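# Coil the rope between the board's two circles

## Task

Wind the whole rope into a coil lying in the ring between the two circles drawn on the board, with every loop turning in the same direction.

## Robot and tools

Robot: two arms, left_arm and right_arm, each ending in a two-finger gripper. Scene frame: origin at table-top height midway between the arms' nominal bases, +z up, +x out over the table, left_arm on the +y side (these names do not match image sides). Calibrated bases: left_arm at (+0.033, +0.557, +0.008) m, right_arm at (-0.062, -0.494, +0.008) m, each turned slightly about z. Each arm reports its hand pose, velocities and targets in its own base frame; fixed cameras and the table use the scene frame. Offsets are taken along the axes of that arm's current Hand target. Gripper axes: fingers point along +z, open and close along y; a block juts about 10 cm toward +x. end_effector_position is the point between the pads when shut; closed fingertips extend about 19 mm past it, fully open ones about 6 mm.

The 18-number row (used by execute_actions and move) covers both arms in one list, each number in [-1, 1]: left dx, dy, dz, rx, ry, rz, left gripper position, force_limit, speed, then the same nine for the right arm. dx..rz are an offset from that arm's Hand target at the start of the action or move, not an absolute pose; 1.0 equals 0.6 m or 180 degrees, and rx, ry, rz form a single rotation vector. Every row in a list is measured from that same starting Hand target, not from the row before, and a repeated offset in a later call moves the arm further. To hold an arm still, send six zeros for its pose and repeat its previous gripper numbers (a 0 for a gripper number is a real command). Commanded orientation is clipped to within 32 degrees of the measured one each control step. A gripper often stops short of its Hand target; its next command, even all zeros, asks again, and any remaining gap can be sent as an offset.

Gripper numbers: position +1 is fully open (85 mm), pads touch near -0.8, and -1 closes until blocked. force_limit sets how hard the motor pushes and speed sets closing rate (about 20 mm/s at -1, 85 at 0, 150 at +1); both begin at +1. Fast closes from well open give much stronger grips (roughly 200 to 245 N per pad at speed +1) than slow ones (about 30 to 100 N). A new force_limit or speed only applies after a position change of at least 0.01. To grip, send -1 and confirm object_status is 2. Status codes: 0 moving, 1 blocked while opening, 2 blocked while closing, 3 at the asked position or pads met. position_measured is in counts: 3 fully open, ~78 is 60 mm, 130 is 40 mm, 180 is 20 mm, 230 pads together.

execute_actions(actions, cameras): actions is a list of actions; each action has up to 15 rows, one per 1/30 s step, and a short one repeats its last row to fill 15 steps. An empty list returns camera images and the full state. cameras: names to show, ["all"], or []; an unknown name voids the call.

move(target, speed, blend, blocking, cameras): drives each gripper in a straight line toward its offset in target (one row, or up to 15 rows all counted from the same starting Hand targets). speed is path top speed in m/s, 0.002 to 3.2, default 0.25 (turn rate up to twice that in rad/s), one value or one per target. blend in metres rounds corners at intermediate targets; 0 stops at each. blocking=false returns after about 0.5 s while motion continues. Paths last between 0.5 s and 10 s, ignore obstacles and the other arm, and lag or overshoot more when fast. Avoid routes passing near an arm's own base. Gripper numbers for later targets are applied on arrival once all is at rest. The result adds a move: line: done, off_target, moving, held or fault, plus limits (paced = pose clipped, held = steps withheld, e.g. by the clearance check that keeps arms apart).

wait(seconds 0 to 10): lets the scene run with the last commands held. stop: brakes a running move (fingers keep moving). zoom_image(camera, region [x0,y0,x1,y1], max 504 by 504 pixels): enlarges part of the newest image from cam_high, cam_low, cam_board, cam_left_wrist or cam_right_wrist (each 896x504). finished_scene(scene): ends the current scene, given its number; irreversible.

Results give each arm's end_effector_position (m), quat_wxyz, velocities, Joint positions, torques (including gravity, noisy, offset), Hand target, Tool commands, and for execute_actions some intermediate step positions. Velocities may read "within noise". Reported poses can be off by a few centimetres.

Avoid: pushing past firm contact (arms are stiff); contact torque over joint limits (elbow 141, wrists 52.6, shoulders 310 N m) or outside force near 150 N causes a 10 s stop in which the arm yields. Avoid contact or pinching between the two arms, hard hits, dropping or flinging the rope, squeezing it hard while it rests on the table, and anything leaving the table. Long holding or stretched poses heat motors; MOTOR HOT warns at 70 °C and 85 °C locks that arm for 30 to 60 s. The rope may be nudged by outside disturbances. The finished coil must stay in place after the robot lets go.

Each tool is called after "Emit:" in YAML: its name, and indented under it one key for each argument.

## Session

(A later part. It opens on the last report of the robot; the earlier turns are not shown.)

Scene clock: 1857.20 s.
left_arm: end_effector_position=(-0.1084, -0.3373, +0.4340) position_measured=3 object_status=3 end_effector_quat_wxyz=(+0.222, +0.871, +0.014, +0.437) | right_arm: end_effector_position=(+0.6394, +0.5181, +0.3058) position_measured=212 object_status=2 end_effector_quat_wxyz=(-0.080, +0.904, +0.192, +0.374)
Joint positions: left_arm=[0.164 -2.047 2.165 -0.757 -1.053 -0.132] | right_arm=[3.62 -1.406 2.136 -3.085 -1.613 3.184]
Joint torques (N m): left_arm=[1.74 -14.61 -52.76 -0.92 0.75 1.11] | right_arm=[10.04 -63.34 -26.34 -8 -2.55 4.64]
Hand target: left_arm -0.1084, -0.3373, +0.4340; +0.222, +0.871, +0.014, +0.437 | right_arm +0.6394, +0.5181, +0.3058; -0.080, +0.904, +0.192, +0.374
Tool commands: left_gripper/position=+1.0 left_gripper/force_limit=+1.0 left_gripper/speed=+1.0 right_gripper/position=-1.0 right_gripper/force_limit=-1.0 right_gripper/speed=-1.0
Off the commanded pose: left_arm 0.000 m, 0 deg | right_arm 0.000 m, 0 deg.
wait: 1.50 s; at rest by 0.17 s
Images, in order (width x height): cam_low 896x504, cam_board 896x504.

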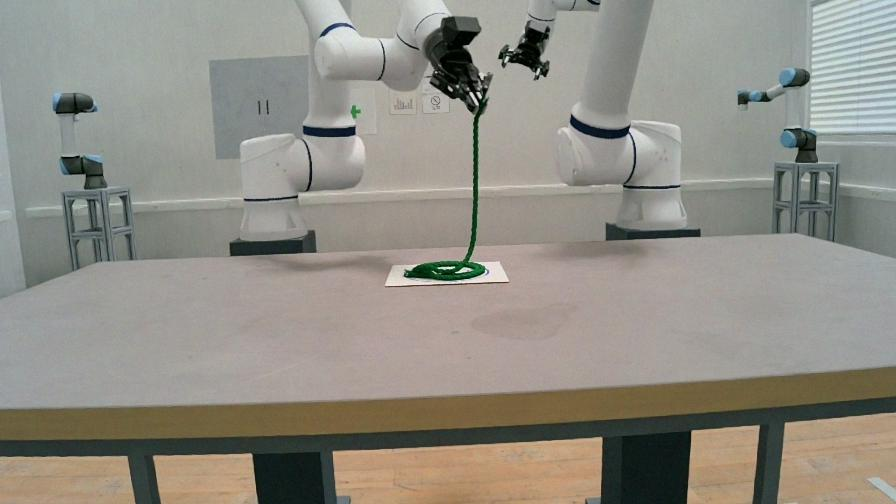

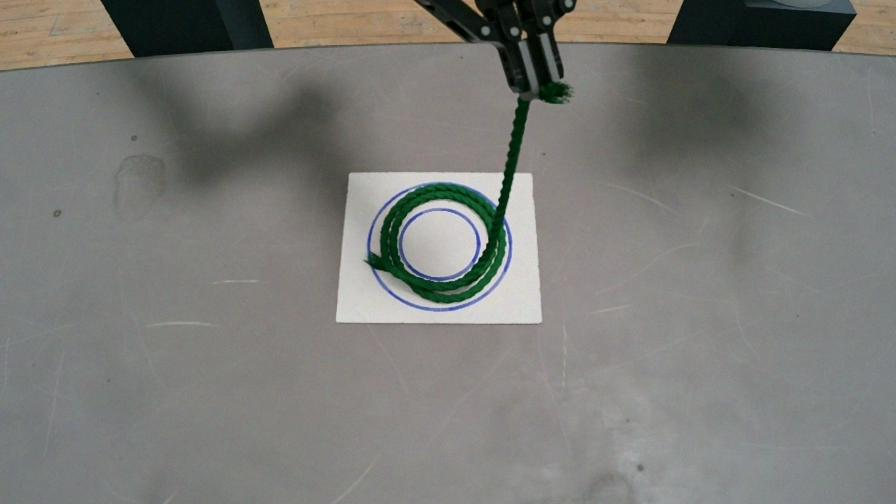

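Emit:
move:
  target: [0,0,0,0,0,0,1,1,1, 0.0472,-0.0049,0.0142,0,-0.25,0,-1,-1,-1]
  speed: 0.06

Emit:
wait:
  seconds: 1.5
  cameras: ["cam_low", "cam_board", "cam_right_wrist", "cam_high"]

Emit:
zoom_image:
  camera: "cam_board"
  region: [355, 170, 525, 320]

Emit:
zoom_image:
  camera: "cam_low"
  region: [395, 225, 495, 295]

Scene clock: 1899.93 s.
left_arm: end_effector_position=(-0.1084, -0.3373, +0.4340) position_measured=3 object_status=3 end_effector_quat_wxyz=(+0.222, +0.871, +0.014, +0.437) | right_arm: end_effector_position=(+0.6620, +0.5314, +0.3198) position_measured=212 object_status=2 end_effector_quat_wxyz=(+0.000, +0.978, +0.207, +0.000)
Joint positions: left_arm=[0.164 -2.047 2.165 -0.757 -1.053 -0.132] | right_arm=[3.607 -1.287 1.619 -1.902 -1.57 3.189]
Joint torques (N m): left_arm=[2.92 -13.89 -52.43 -0.72 0.74 1.03] | right_arm=[-6.4 -96.47 -54.49 -2.16 4.2 -2.59]
Hand target: left_arm -0.1084, -0.3373, +0.4340; +0.222, +0.871, +0.014, +0.437 | right_arm +0.6620, +0.5314, +0.3198; +0.000, +0.978, +0.207, +0.000
Off the commanded pose: left_arm 0.000 m, 0 deg | right_arm 0.000 m, 0 deg.
move: done

Scene clock: 1901.43 s.
left_arm: end_effector_position=(-0.1084, -0.3373, +0.4340) position_measured=3 object_status=3 end_effector_quat_wxyz=(+0.222, +0.871, +0.014, +0.437) | right_arm: end_effector_position=(+0.6620, +0.5314, +0.3198) position_measured=212 object_status=2 end_effector_quat_wxyz=(+0.000, +0.978, +0.207, +0.000)
Joint positions: left_arm=[0.164 -2.047 2.165 -0.757 -1.053 -0.132] | right_arm=[3.607 -1.287 1.618 -1.902 -1.57 3.189]
Joint torques (N m): left_arm=[2.81 -12.72 -52.98 -0.75 0.7 0.95] | right_arm=[-9.55 -96.83 -55.58 -2.15 3.88 -2.72]
Hand target: left_arm -0.1084, -0.3373, +0.4340; +0.222, +0.871, +0.014, +0.437 | right_arm +0.6620, +0.5314, +0.3198; +0.000, +0.978, +0.207, +0.000
Tool commands: left_gripper/position=+1.0 left_gripper/force_limit=+1.0 left_gripper/speed=+1.0 right_gripper/position=-1.0 right_gripper/force_limit=-1.0 right_gripper/speed=-1.0
Off the commanded pose: left_arm 0.000 m, 0 deg | right_arm 0.000 m, 0 deg.
wait: 1.50 s; at rest by 0.17 s
camera_calibration:
cam_right_wrist: T_world_to_cam=[[0.401125, -0.915879, -0.0162719, 0.239543], [-0.864171, -0.38425, 0.324901, 0.691992], [-0.303822, -0.116264, -0.945608, 0.690728], [0, 0, 0, 1]] pos_world=[0.711771, 0.565598, 0.432227]
Images, in order (width x height): cam_high 896x504, cam_low 896x504, cam_board 896x504, cam_right_wrist 896x504.

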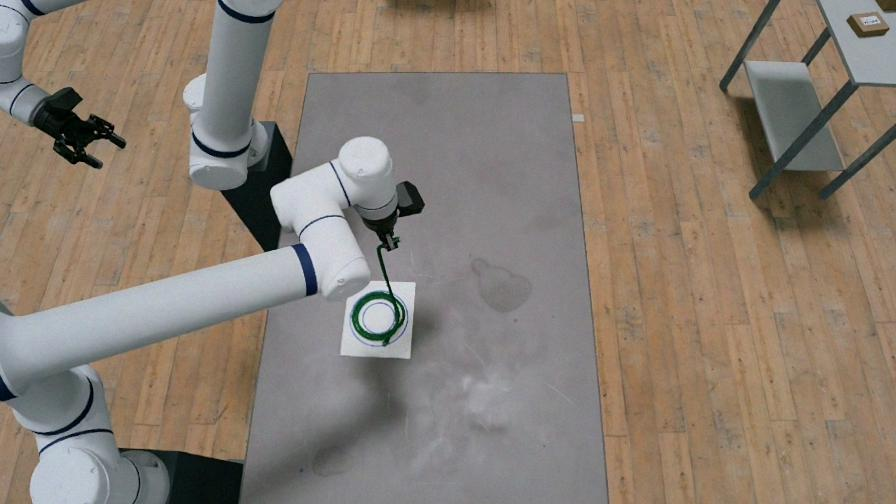

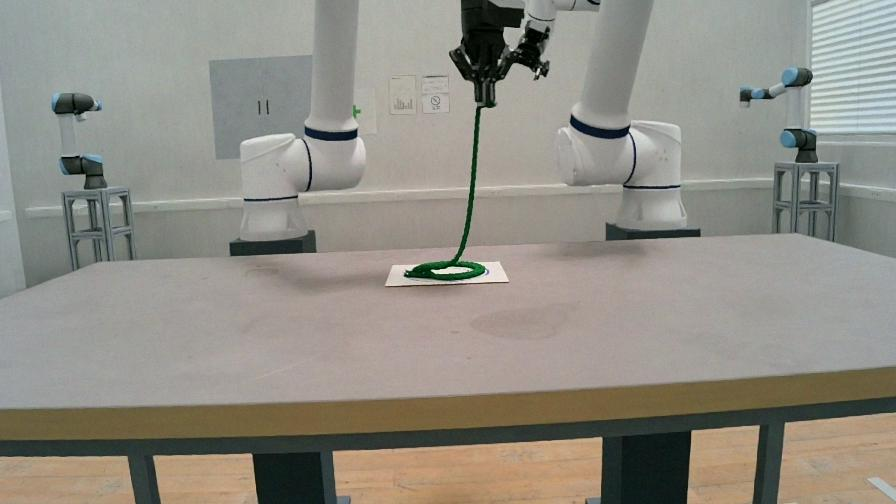

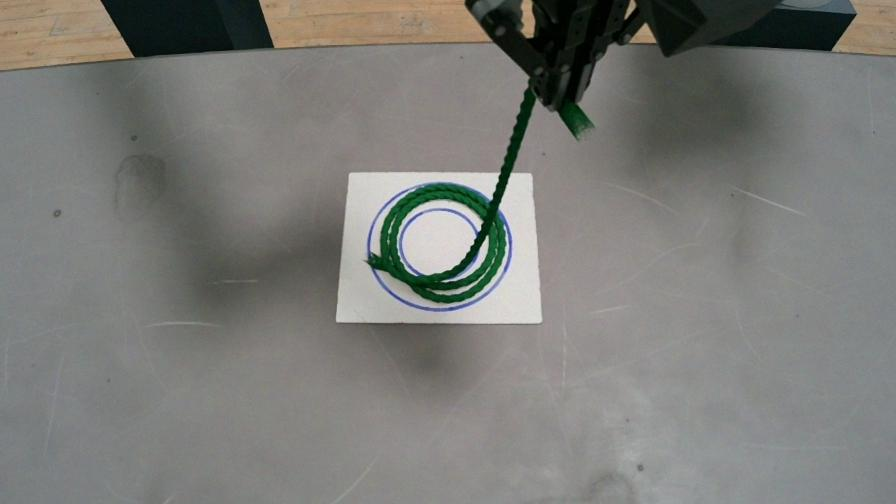

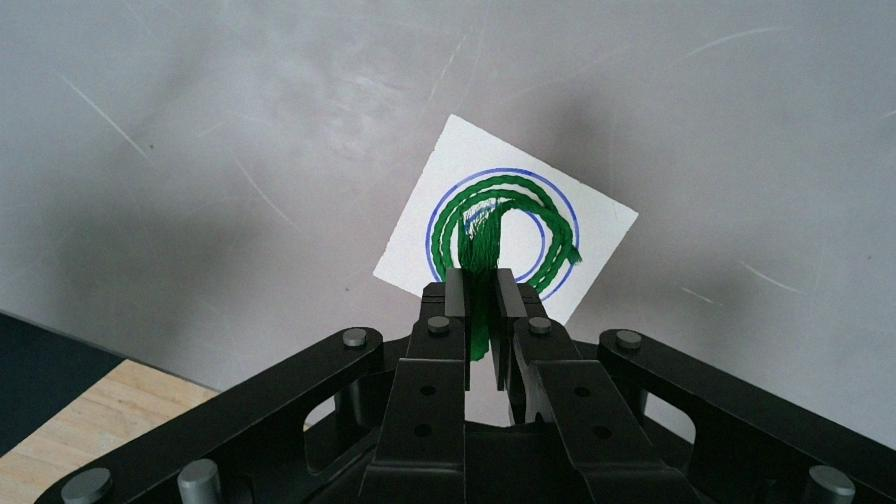

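Scaled by 2.965.

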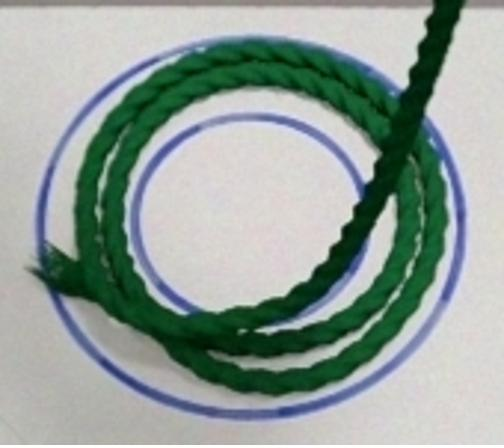

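Scaled by 5.040.

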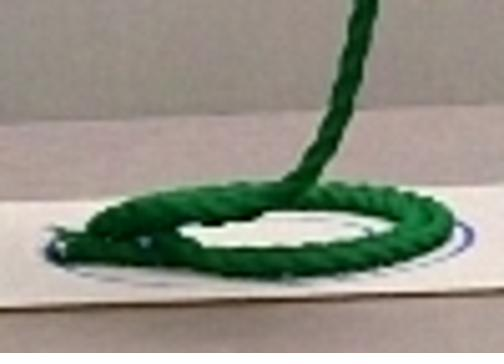

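Emit:
move:
  target: [0,0,0,0,0,0,1,1,1, 0,0,0.0583,0,0,0,-1,-1,-1]
  speed: 0.024

Emit:
wait:
  seconds: 1.5
  cameras: ["cam_low", "cam_board", "cam_right_wrist"]

Emit:
zoom_image:
  camera: "cam_board"
  region: [355, 170, 525, 320]

Emit:
zoom_image:
  camera: "cam_low"
  region: [395, 225, 495, 295]

Scene clock: 1933.53 s.
left_arm: end_effector_position=(-0.1084, -0.3373, +0.4340) position_measured=3 object_status=3 end_effector_quat_wxyz=(+0.222, +0.871, +0.014, +0.437) | right_arm: end_effector_position=(+0.6620, +0.5314, +0.2849) position_measured=212 object_status=2 end_effector_quat_wxyz=(+0.000, +0.978, +0.207, +0.000)
Joint positions: left_arm=[0.164 -2.047 2.165 -0.757 -1.053 -0.132] | right_arm=[3.607 -1.267 1.657 -1.961 -1.57 3.189]
Joint torques (N m): left_arm=[2.56 -13.11 -52.43 -0.93 0.71 0.74] | right_arm=[5 -100.36 -35.55 -7.92 3.49 0.19]
Hand target: left_arm -0.1084, -0.3373, +0.4340; +0.222, +0.871, +0.014, +0.437 | right_arm +0.6620, +0.5314, +0.2848; +0.000, +0.978, +0.207, +0.000
Off the commanded pose: left_arm 0.000 m, 0 deg | right_arm 0.000 m, 0 deg.
move: done

Scene clock: 1935.03 s.
left_arm: end_effector_position=(-0.1084, -0.3373, +0.4340) position_measured=3 object_status=3 end_effector_quat_wxyz=(+0.222, +0.871, +0.014, +0.437) | right_arm: end_effector_position=(+0.6620, +0.5314, +0.2848) position_measured=212 object_status=2 end_effector_quat_wxyz=(+0.000, +0.978, +0.207, +0.000)
Joint positions: left_arm=[0.164 -2.047 2.165 -0.757 -1.053 -0.132] | right_arm=[3.607 -1.267 1.657 -1.961 -1.57 3.189]
Joint torques (N m): left_arm=[2.82 -13.58 -52.52 -0.89 0.75 1.23] | right_arm=[6.22 -94.61 -33.43 -7.7 3.72 1.27]
Hand target: left_arm -0.1084, -0.3373, +0.4340; +0.222, +0.871, +0.014, +0.437 | right_arm +0.6620, +0.5314, +0.2848; +0.000, +0.978, +0.207, +0.000
Tool commands: left_gripper/position=+1.0 left_gripper/force_limit=+1.0 left_gripper/speed=+1.0 right_gripper/position=-1.0 right_gripper/force_limit=-1.0 right_gripper/speed=-1.0
Off the commanded pose: left_arm 0.000 m, 0 deg | right_arm 0.000 m, 0 deg.
wait: 1.50 s; at rest by 0.17 s
camera_calibration:
cam_right_wrist: T_world_to_cam=[[0.401152, -0.915868, -0.0161853, 0.239005], [-0.864159, -0.384246, 0.324937, 0.703376], [-0.303819, -0.116363, -0.945597, 0.657692], [0, 0, 0, 1]] pos_world=[0.711771, 0.565697, 0.397227]
Images, in order (width x height): cam_low 896x504, cam_board 896x504, cam_right_wrist 896x504.

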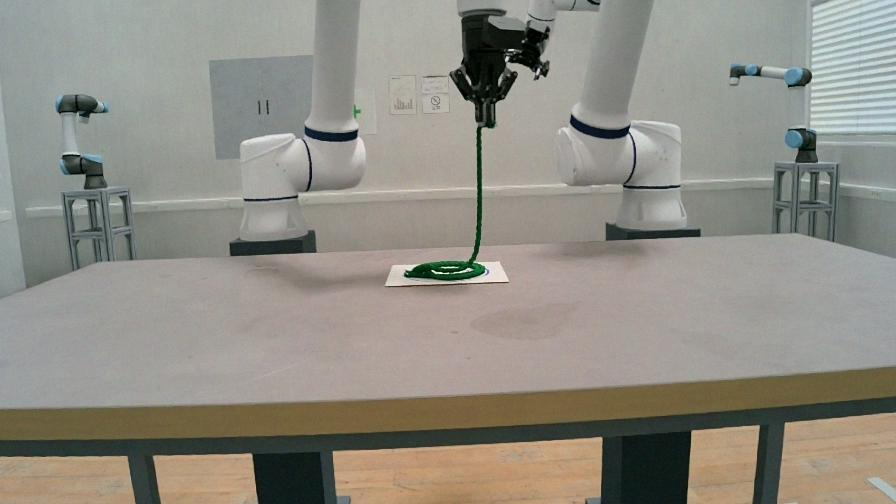

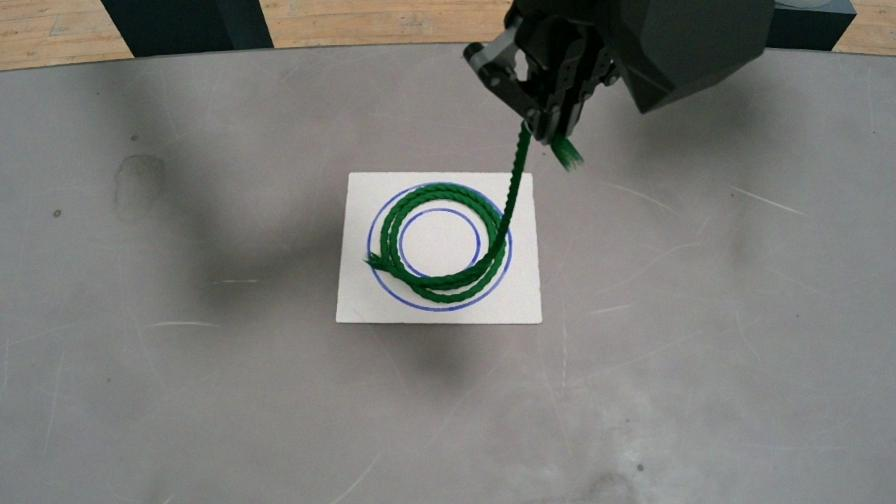

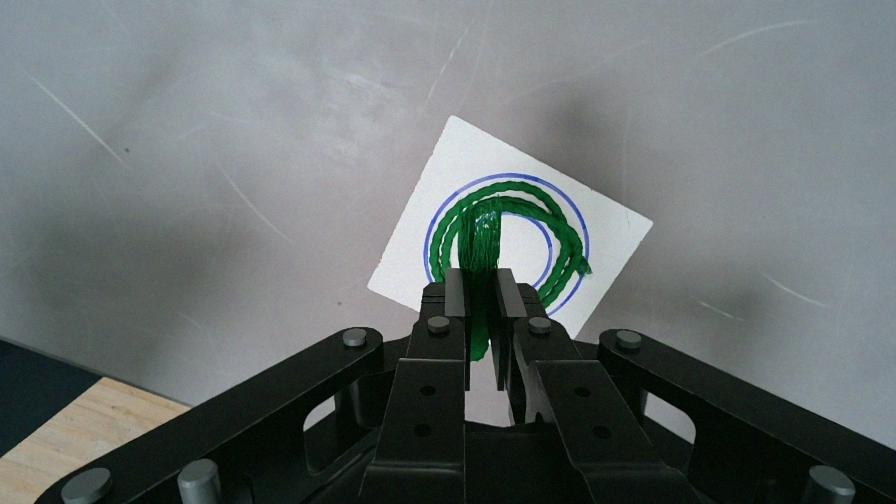

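Scaled by 2.965.

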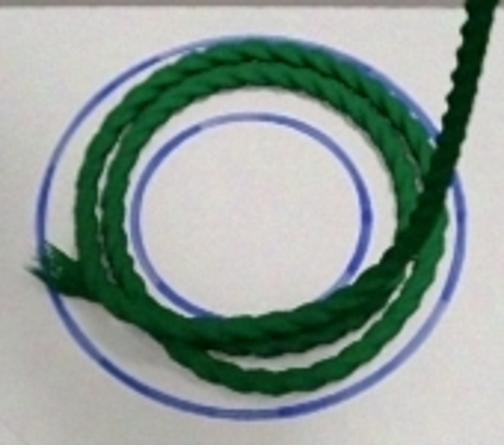

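Scaled by 5.040.

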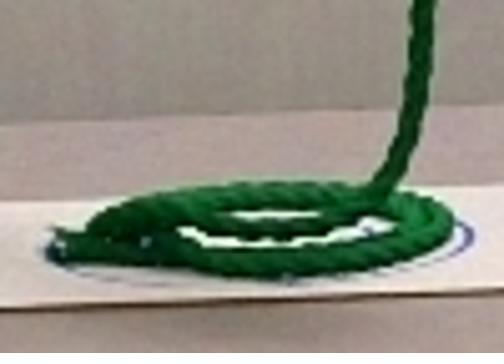

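Emit:
zoom_image:
  camera: "cam_right_wrist"
  region: [400, 150, 620, 330]

Scaled by 2.291.

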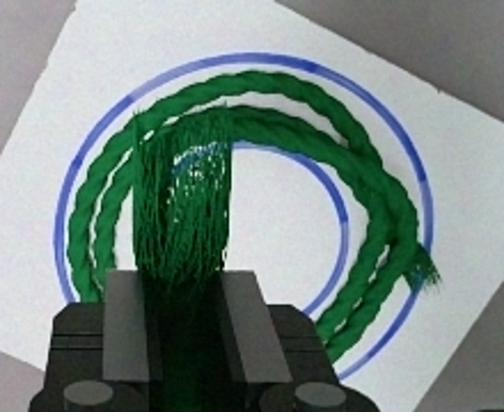

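Emit:
move:
  target:
    - [0,0,0,0,0,0,1,1,1, -0.0258,-0.0174,0.0133,0,0,0,-1,-1,-1]
    - [0,0,0,0,0,0,1,1,1, -0.0511,-0.0328,0.0413,0,0,0,-1,-1,-1]
    - [0,0,0,0,0,0,1,1,1, -0.0794,-0.0412,0.0697,0,0,0,-1,-1,-1]
  speed: 0.024
  blend: [0.004,0.004,0]

Emit:
wait:
  seconds: 1.5
  cameras: ["cam_low", "cam_board", "cam_right_wrist"]

Emit:
zoom_image:
  camera: "cam_board"
  region: [355, 170, 525, 320]

Emit:
zoom_image:
  camera: "cam_low"
  region: [395, 225, 495, 295]

Scene clock: 1981.33 s.
left_arm: end_effector_position=(-0.1084, -0.3373, +0.4340) position_measured=3 object_status=3 end_effector_quat_wxyz=(+0.222, +0.871, +0.014, +0.437) | right_arm: end_effector_position=(+0.6085, +0.5347, +0.2431) position_measured=212 object_status=2 end_effector_quat_wxyz=(+0.000, +0.978, +0.207, +0.000)
Joint positions: left_arm=[0.164 -2.047 2.165 -0.757 -1.053 -0.132] | right_arm=[3.641 -1.297 1.778 -2.052 -1.57 3.223]
Joint torques (N m): left_arm=[2.45 -13.74 -52.51 -0.95 0.76 0.98] | right_arm=[8.29 -139.88 -30.52 -7.43 4.2 4.55]
Hand target: left_arm -0.1084, -0.3373, +0.4340; +0.222, +0.871, +0.014, +0.437 | right_arm +0.6084, +0.5346, +0.2430; +0.000, +0.978, +0.207, +0.000
Off the commanded pose: left_arm 0.000 m, 0 deg | right_arm 0.000 m, 0 deg.
move: done

Scene clock: 1982.83 s.
left_arm: end_effector_position=(-0.1084, -0.3373, +0.4340) position_measured=3 object_status=3 end_effector_quat_wxyz=(+0.222, +0.871, +0.014, +0.437) | right_arm: end_effector_position=(+0.6084, +0.5346, +0.2430) position_measured=212 object_status=2 end_effector_quat_wxyz=(+0.000, +0.978, +0.207, +0.000)
Joint positions: left_arm=[0.164 -2.047 2.165 -0.757 -1.053 -0.132] | right_arm=[3.641 -1.297 1.779 -2.052 -1.57 3.223]
Joint torques (N m): left_arm=[3.13 -13.51 -52.31 -1.04 0.61 1.16] | right_arm=[9.75 -139.73 -32.12 -7.9 3.91 4.11]
Hand target: left_arm -0.1084, -0.3373, +0.4340; +0.222, +0.871, +0.014, +0.437 | right_arm +0.6084, +0.5346, +0.2430; +0.000, +0.978, +0.207, +0.000
Tool commands: left_gripper/position=+1.0 left_gripper/force_limit=+1.0 left_gripper/speed=+1.0 right_gripper/position=-1.0 right_gripper/force_limit=-1.0 right_gripper/speed=-1.0
Off the commanded pose: left_arm 0.000 m, 0 deg | right_arm 0.000 m, 0 deg.
wait: 1.50 s; at rest by 0.17 s
camera_calibration:
cam_right_wrist: T_world_to_cam=[[0.401152, -0.915868, -0.0161853, 0.262763], [-0.864159, -0.384246, 0.324937, 0.671837], [-0.303819, -0.116363, -0.945597, 0.602348], [0, 0, 0, 1]] pos_world=[0.658171, 0.568897, 0.355527]
Images, in order (width x height): cam_low 896x504, cam_board 896x504, cam_right_wrist 896x504.

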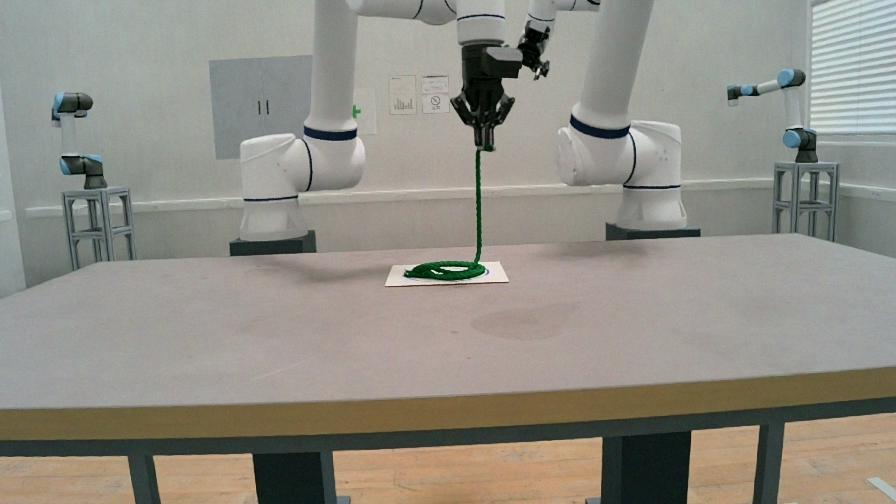

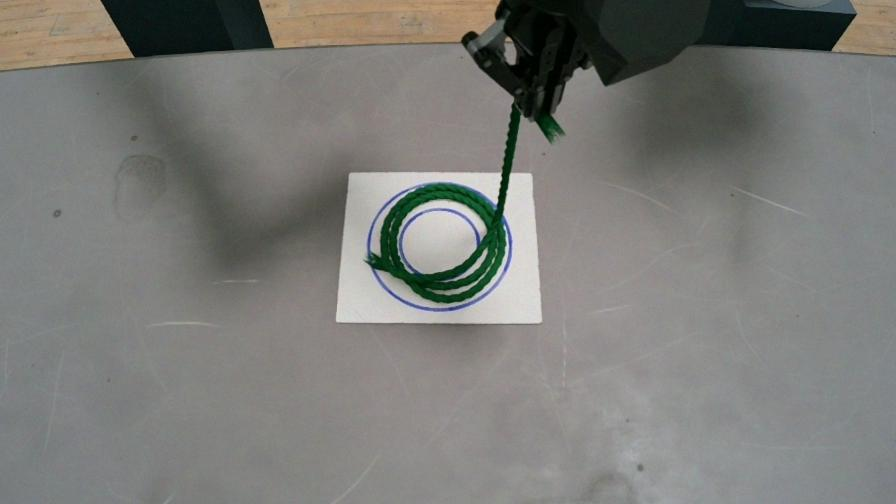

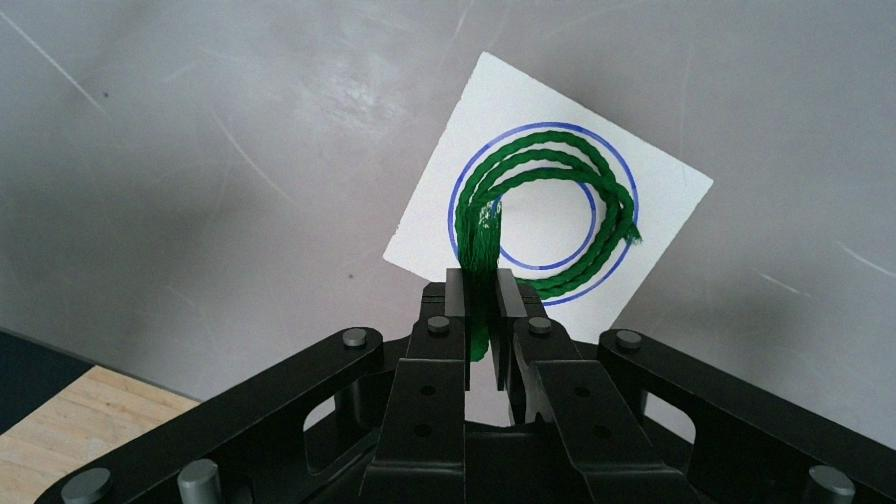

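Scaled by 2.965.

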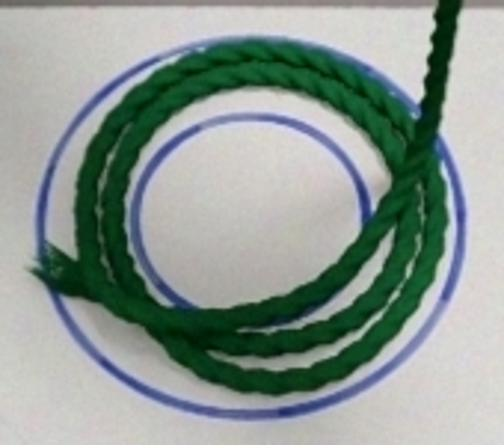

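Scaled by 5.040.

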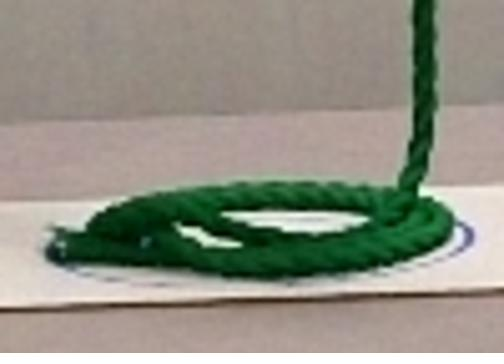

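Emit:
move:
  target:
    - [0,0,0,0,0,0,1,1,1, 0.0575,0.0249,-0.0617,0,0,0,-1,-1,-1]
    - [0,0,0,0,0,0,1,1,1, 0.0966,0.0805,-0.12,0,0,0,-1,-1,-1]
    - [0,0,0,0,0,0,1,1,1, 0.1068,0.1397,-0.17,0,0,0,-1,-1,-1]
    - [0,0,0,0,0,0,1,1,1, 0.0959,0.1768,-0.1867,0,0,0,-1,-1,-1]
  speed: 0.035
  blend: [0.01,0.01,0.01,0]

Emit:
wait:
  seconds: 1.5
  cameras: ["cam_low", "cam_board", "cam_right_wrist"]

Emit:
zoom_image:
  camera: "cam_board"
  region: [355, 170, 525, 320]

Emit:
zoom_image:
  camera: "cam_low"
  region: [395, 225, 495, 295]

Scene clock: 2009.97 s.
left_arm: end_effector_position=(-0.1084, -0.3373, +0.4340) position_measured=3 object_status=3 end_effector_quat_wxyz=(+0.222, +0.871, +0.014, +0.437) | right_arm: end_effector_position=(+0.7041, +0.4612, +0.3549) position_measured=212 object_status=2 end_effector_quat_wxyz=(+0.000, +0.978, +0.207, +0.000)
Joint positions: left_arm=[0.164 -2.047 2.165 -0.757 -1.053 -0.132] | right_arm=[3.509 -1.315 1.591 -1.846 -1.57 3.091]
Joint torques (N m): left_arm=[3.22 -14.47 -52.83 -1.14 0.91 1.14] | right_arm=[-5.58 -141.95 -34.94 -2.04 -1.25 -3]
Hand target: left_arm -0.1084, -0.3373, +0.4340; +0.222, +0.871, +0.014, +0.437 | right_arm +0.7041, +0.4610, +0.3550; +0.000, +0.978, +0.207, +0.000
Off the commanded pose: left_arm 0.000 m, 0 deg | right_arm 0.000 m, 0 deg.
move: done

Scene clock: 2011.47 s.
left_arm: end_effector_position=(-0.1084, -0.3373, +0.4340) position_measured=3 object_status=3 end_effector_quat_wxyz=(+0.222, +0.871, +0.014, +0.437) | right_arm: end_effector_position=(+0.7041, +0.4610, +0.3550) position_measured=212 object_status=2 end_effector_quat_wxyz=(+0.000, +0.978, +0.207, +0.000)
Joint positions: left_arm=[0.164 -2.047 2.165 -0.757 -1.053 -0.132] | right_arm=[3.509 -1.315 1.591 -1.846 -1.57 3.091]
Joint torques (N m): left_arm=[4.05 -13.54 -52.69 -1.02 0.77 1.02] | right_arm=[-7.76 -143.43 -34.66 -2.61 2.01 -2.54]
Hand target: left_arm -0.1084, -0.3373, +0.4340; +0.222, +0.871, +0.014, +0.437 | right_arm +0.7041, +0.4610, +0.3550; +0.000, +0.978, +0.207, +0.000
Tool commands: left_gripper/position=+1.0 left_gripper/force_limit=+1.0 left_gripper/speed=+1.0 right_gripper/position=-1.0 right_gripper/force_limit=-1.0 right_gripper/speed=-1.0
Off the commanded pose: left_arm 0.000 m, 0 deg | right_arm 0.000 m, 0 deg.
wait: 1.50 s; at rest by 0.17 s
camera_calibration:
cam_right_wrist: T_world_to_cam=[[0.401152, -0.915868, -0.0161853, 0.158776], [-0.864159, -0.384246, 0.324937, 0.689896], [-0.303819, -0.116363, -0.945597, 0.728671], [0, 0, 0, 1]] pos_world=[0.753871, 0.495297, 0.467427]
Images, in order (width x height): cam_low 896x504, cam_board 896x504, cam_right_wrist 896x504.

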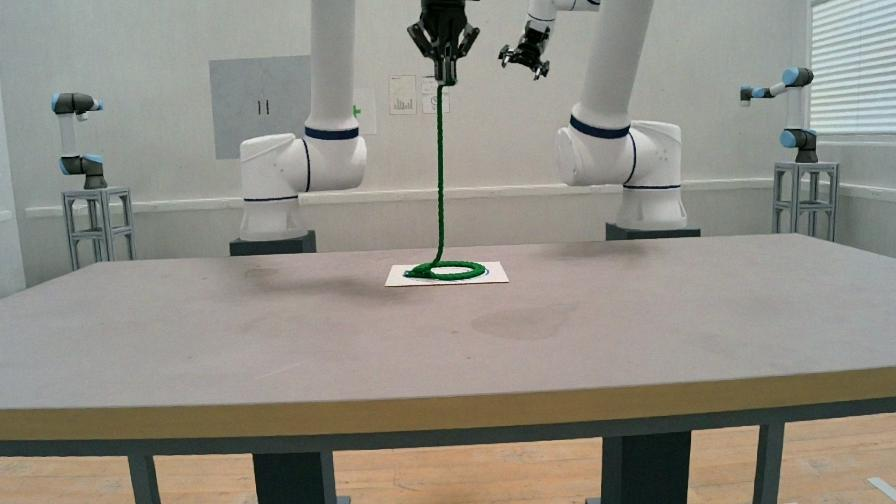

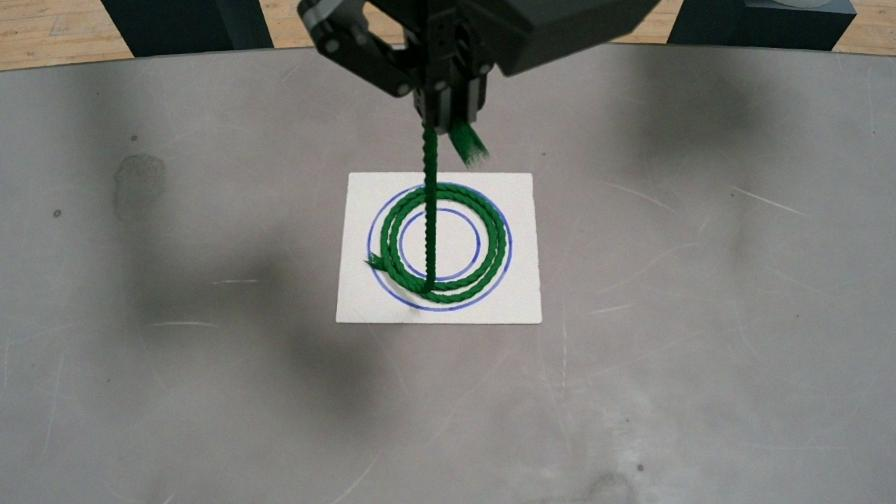

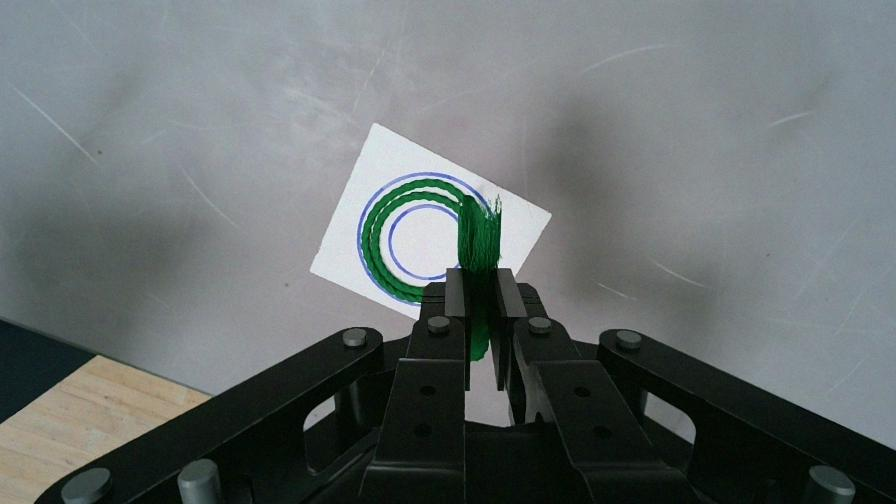

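Scaled by 2.965.

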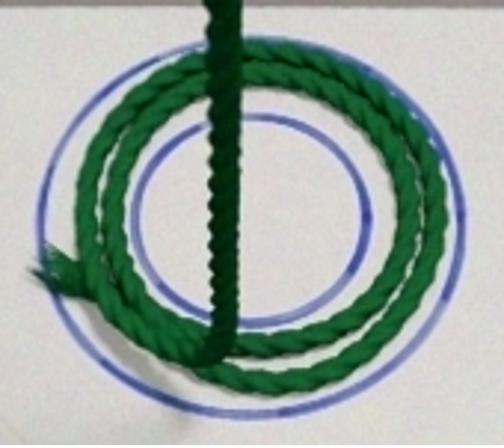

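Scaled by 5.040.

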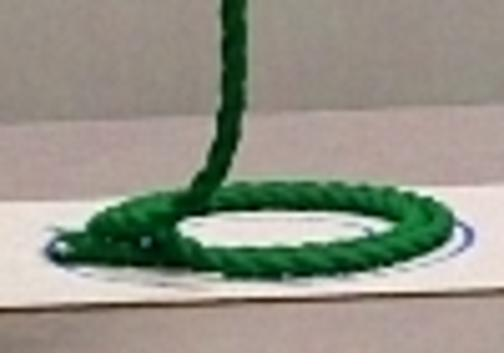

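Emit:
move:
  target:
    - [0,0,0,0,0,0,1,1,1, 0.0063,-0.0352,0.0333,0,0,0,-1,-1,-1]
    - [0,0,0,0,0,0,1,1,1, 0.0048,-0.0671,0.0642,0,0,0,-1,-1,-1]
    - [0,0,0,0,0,0,1,1,1, -0.0029,-0.0968,0.095,0,0,0,-1,-1,-1]
  speed: 0.024
  blend: [0.004,0.004,0]

Emit:
wait:
  seconds: 1.5
  cameras: ["cam_low", "cam_board", "cam_right_wrist"]

Emit:
zoom_image:
  camera: "cam_board"
  region: [355, 170, 525, 320]

Emit:
zoom_image:
  camera: "cam_low"
  region: [395, 225, 495, 295]

Scene clock: 2036.20 s.
left_arm: end_effector_position=(-0.1084, -0.3373, +0.4340) position_measured=3 object_status=3 end_effector_quat_wxyz=(+0.222, +0.871, +0.014, +0.437) | right_arm: end_effector_position=(+0.6790, +0.5133, +0.2981) position_measured=212 object_status=2 end_effector_quat_wxyz=(+0.000, +0.978, +0.207, +0.000)
Joint positions: left_arm=[0.164 -2.047 2.165 -0.757 -1.053 -0.132] | right_arm=[3.579 -1.271 1.638 -1.937 -1.57 3.161]
Joint torques (N m): left_arm=[3.74 -13.55 -52.48 -1.15 0.75 0.97] | right_arm=[12.73 -98.19 -33.49 -7.63 3.22 4.47]
Hand target: left_arm -0.1084, -0.3373, +0.4340; +0.222, +0.871, +0.014, +0.437 | right_arm +0.6789, +0.5134, +0.2980; +0.000, +0.978, +0.207, +0.000
Off the commanded pose: left_arm 0.000 m, 0 deg | right_arm 0.000 m, 0 deg.
move: done

Scene clock: 2037.70 s.
left_arm: end_effector_position=(-0.1084, -0.3373, +0.4340) position_measured=3 object_status=3 end_effector_quat_wxyz=(+0.222, +0.871, +0.014, +0.437) | right_arm: end_effector_position=(+0.6789, +0.5134, +0.2980) position_measured=212 object_status=2 end_effector_quat_wxyz=(+0.000, +0.978, +0.207, +0.000)
Joint positions: left_arm=[0.164 -2.047 2.165 -0.757 -1.053 -0.132] | right_arm=[3.579 -1.271 1.638 -1.937 -1.57 3.161]
Joint torques (N m): left_arm=[3.53 -13.04 -52.48 -1.12 0.8 1.09] | right_arm=[10.96 -96.39 -32.82 -7.87 2.38 4.01]
Hand target: left_arm -0.1084, -0.3373, +0.4340; +0.222, +0.871, +0.014, +0.437 | right_arm +0.6789, +0.5134, +0.2980; +0.000, +0.978, +0.207, +0.000
Tool commands: left_gripper/position=+1.0 left_gripper/force_limit=+1.0 left_gripper/speed=+1.0 right_gripper/position=-1.0 right_gripper/force_limit=-1.0 right_gripper/speed=-1.0
Off the commanded pose: left_arm 0.000 m, 0 deg | right_arm 0.000 m, 0 deg.
wait: 1.50 s; at rest by 0.17 s
camera_calibration:
cam_right_wrist: T_world_to_cam=[[0.401125, -0.915879, -0.0162719, 0.216015], [-0.864171, -0.38425, 0.324901, 0.706801], [-0.303822, -0.116264, -0.945608, 0.673167], [0, 0, 0, 1]] pos_world=[0.728671, 0.547698, 0.410427]
Images, in order (width x height): cam_low 896x504, cam_board 896x504, cam_right_wrist 896x504.

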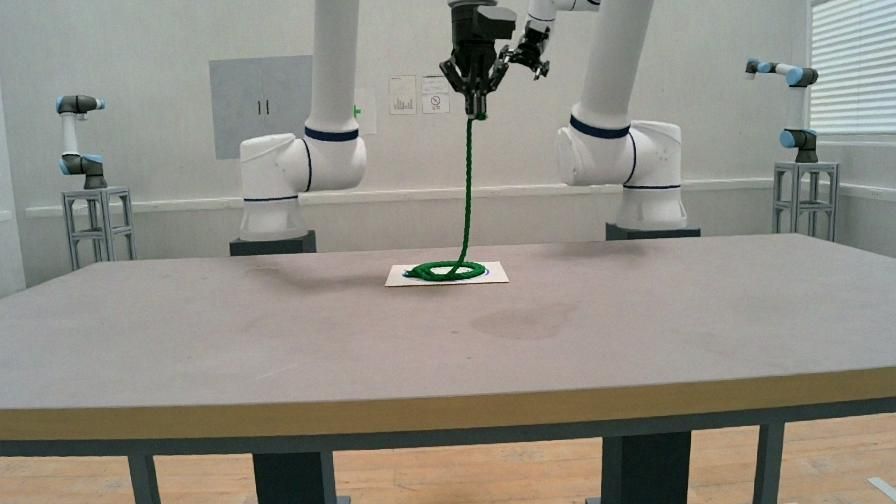

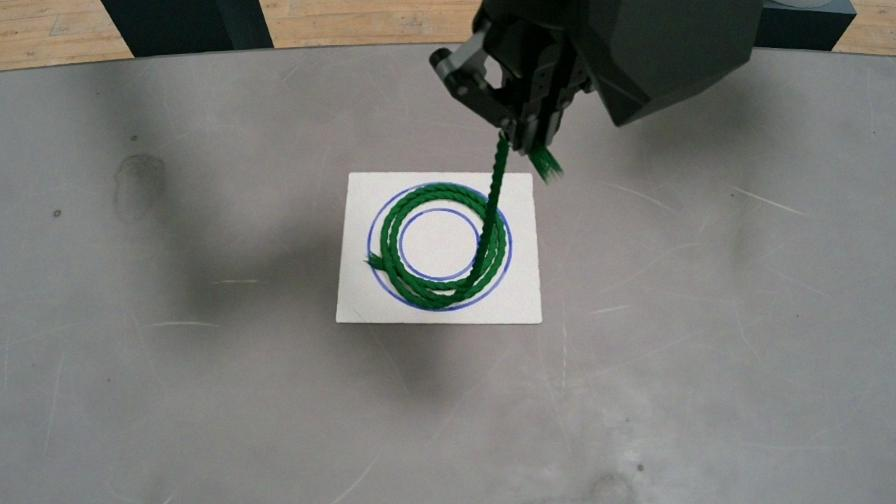

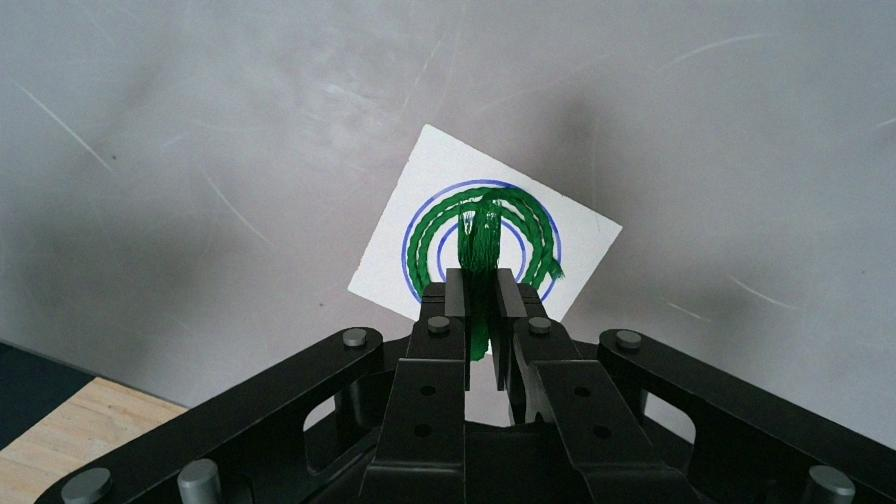

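Scaled by 2.965.

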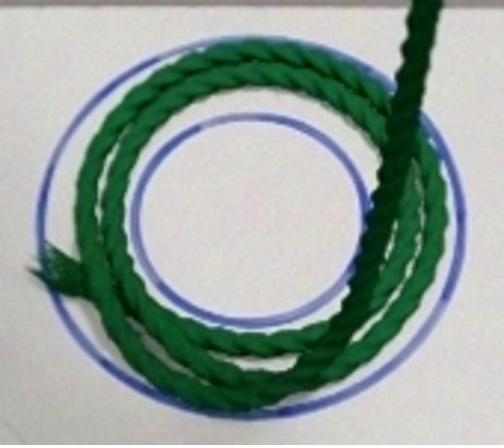

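Scaled by 5.040.

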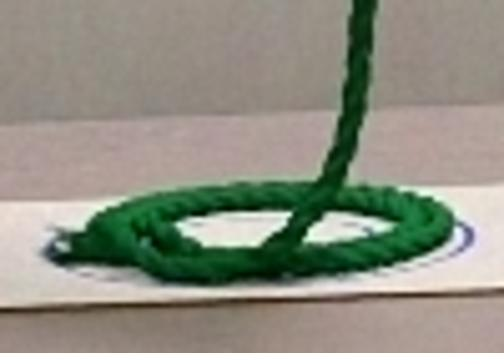

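Emit:
move:
  target:
    - [0,0,0,0,0,0,1,1,1, 0.0126,0.0501,-0.045,0,0,0,-1,-1,-1]
    - [0,0,0,0,0,0,1,1,1, 0.0069,0.0876,-0.0833,0,0,0,-1,-1,-1]
    - [0,0,0,0,0,0,1,1,1, -0.0134,0.1005,-0.1067,0,0,0,-1,-1,-1]
  speed: 0.03
  blend: [0.006,0.006,0]

Emit:
wait:
  seconds: 1.5
  cameras: ["cam_low", "cam_board"]

Emit:
zoom_image:
  camera: "cam_board"
  region: [355, 170, 525, 320]

Emit:
zoom_image:
  camera: "cam_low"
  region: [395, 225, 495, 295]

Scene clock: 2078.90 s.
left_arm: end_effector_position=(-0.1084, -0.3373, +0.4340) position_measured=3 object_status=3 end_effector_quat_wxyz=(+0.222, +0.871, +0.014, +0.437) | right_arm: end_effector_position=(+0.6962, +0.4551, +0.3618) position_measured=212 object_status=2 end_effector_quat_wxyz=(+0.000, +0.978, +0.207, +0.000)
Joint positions: left_arm=[0.164 -2.047 2.165 -0.757 -1.053 -0.132] | right_arm=[3.505 -1.334 1.603 -1.839 -1.57 3.087]
Joint torques (N m): left_arm=[3.77 -12.48 -52.87 -1.01 0.71 1.05] | right_arm=[-5.53 -139.2 -34.88 -1.97 -1.61 -3.02]
Hand target: left_arm -0.1084, -0.3373, +0.4340; +0.222, +0.871, +0.014, +0.437 | right_arm +0.6961, +0.4550, +0.3620; +0.000, +0.978, +0.207, +0.000
Off the commanded pose: left_arm 0.000 m, 0 deg | right_arm 0.000 m, 0 deg.
move: done

Scene clock: 2080.40 s.
left_arm: end_effector_position=(-0.1084, -0.3373, +0.4340) position_measured=3 object_status=3 end_effector_quat_wxyz=(+0.222, +0.871, +0.014, +0.437) | right_arm: end_effector_position=(+0.6961, +0.4550, +0.3620) position_measured=212 object_status=2 end_effector_quat_wxyz=(+0.000, +0.978, +0.207, +0.000)
Joint positions: left_arm=[0.164 -2.047 2.165 -0.757 -1.053 -0.132] | right_arm=[3.505 -1.335 1.603 -1.838 -1.57 3.087]
Joint torques (N m): left_arm=[3.91 -13.66 -52.71 -1.01 0.86 0.87] | right_arm=[-7.65 -139.63 -35.01 -2.29 -0.12 -2.79]
Hand target: left_arm -0.1084, -0.3373, +0.4340; +0.222, +0.871, +0.014, +0.437 | right_arm +0.6961, +0.4550, +0.3620; +0.000, +0.978, +0.207, +0.000
Tool commands: left_gripper/position=+1.0 left_gripper/force_limit=+1.0 left_gripper/speed=+1.0 right_gripper/position=-1.0 right_gripper/force_limit=-1.0 right_gripper/speed=-1.0
Off the commanded pose: left_arm 0.000 m, 0 deg | right_arm 0.000 m, 0 deg.
wait: 1.50 s; at rest by 0.17 s
Images, in order (width x height): cam_low 896x504, cam_board 896x504.

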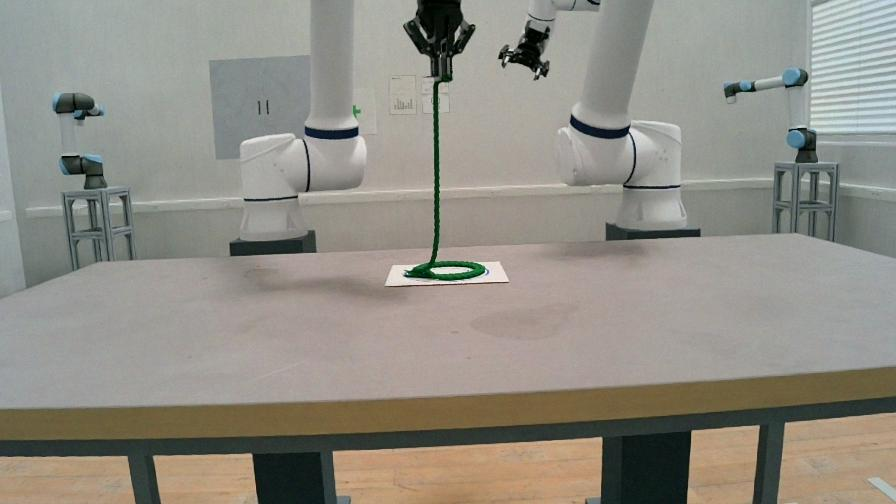

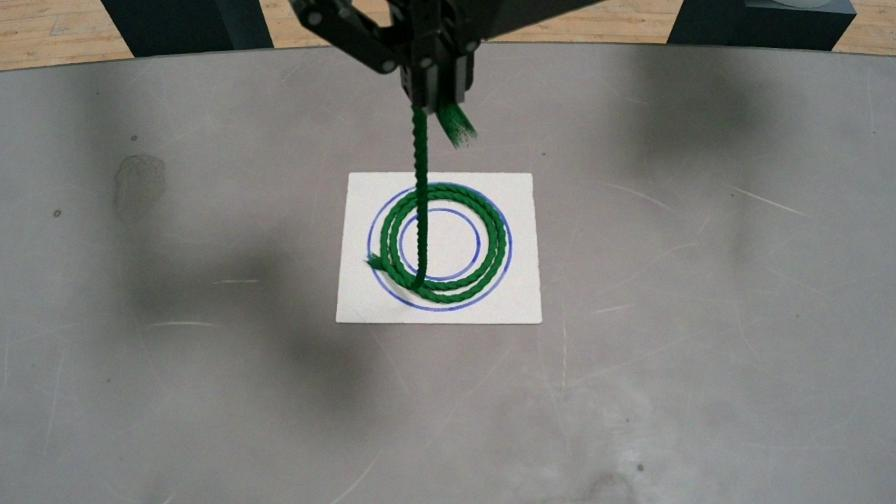

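Scaled by 2.965.

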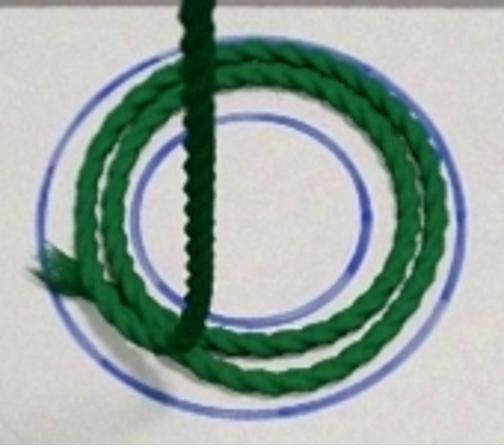

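Scaled by 5.040.

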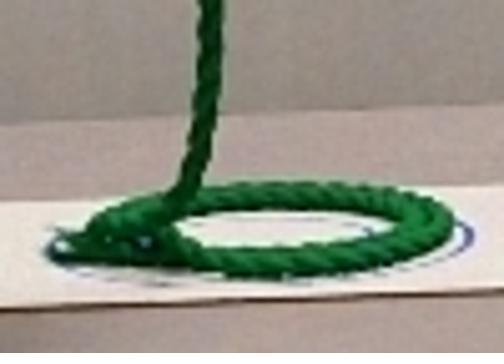

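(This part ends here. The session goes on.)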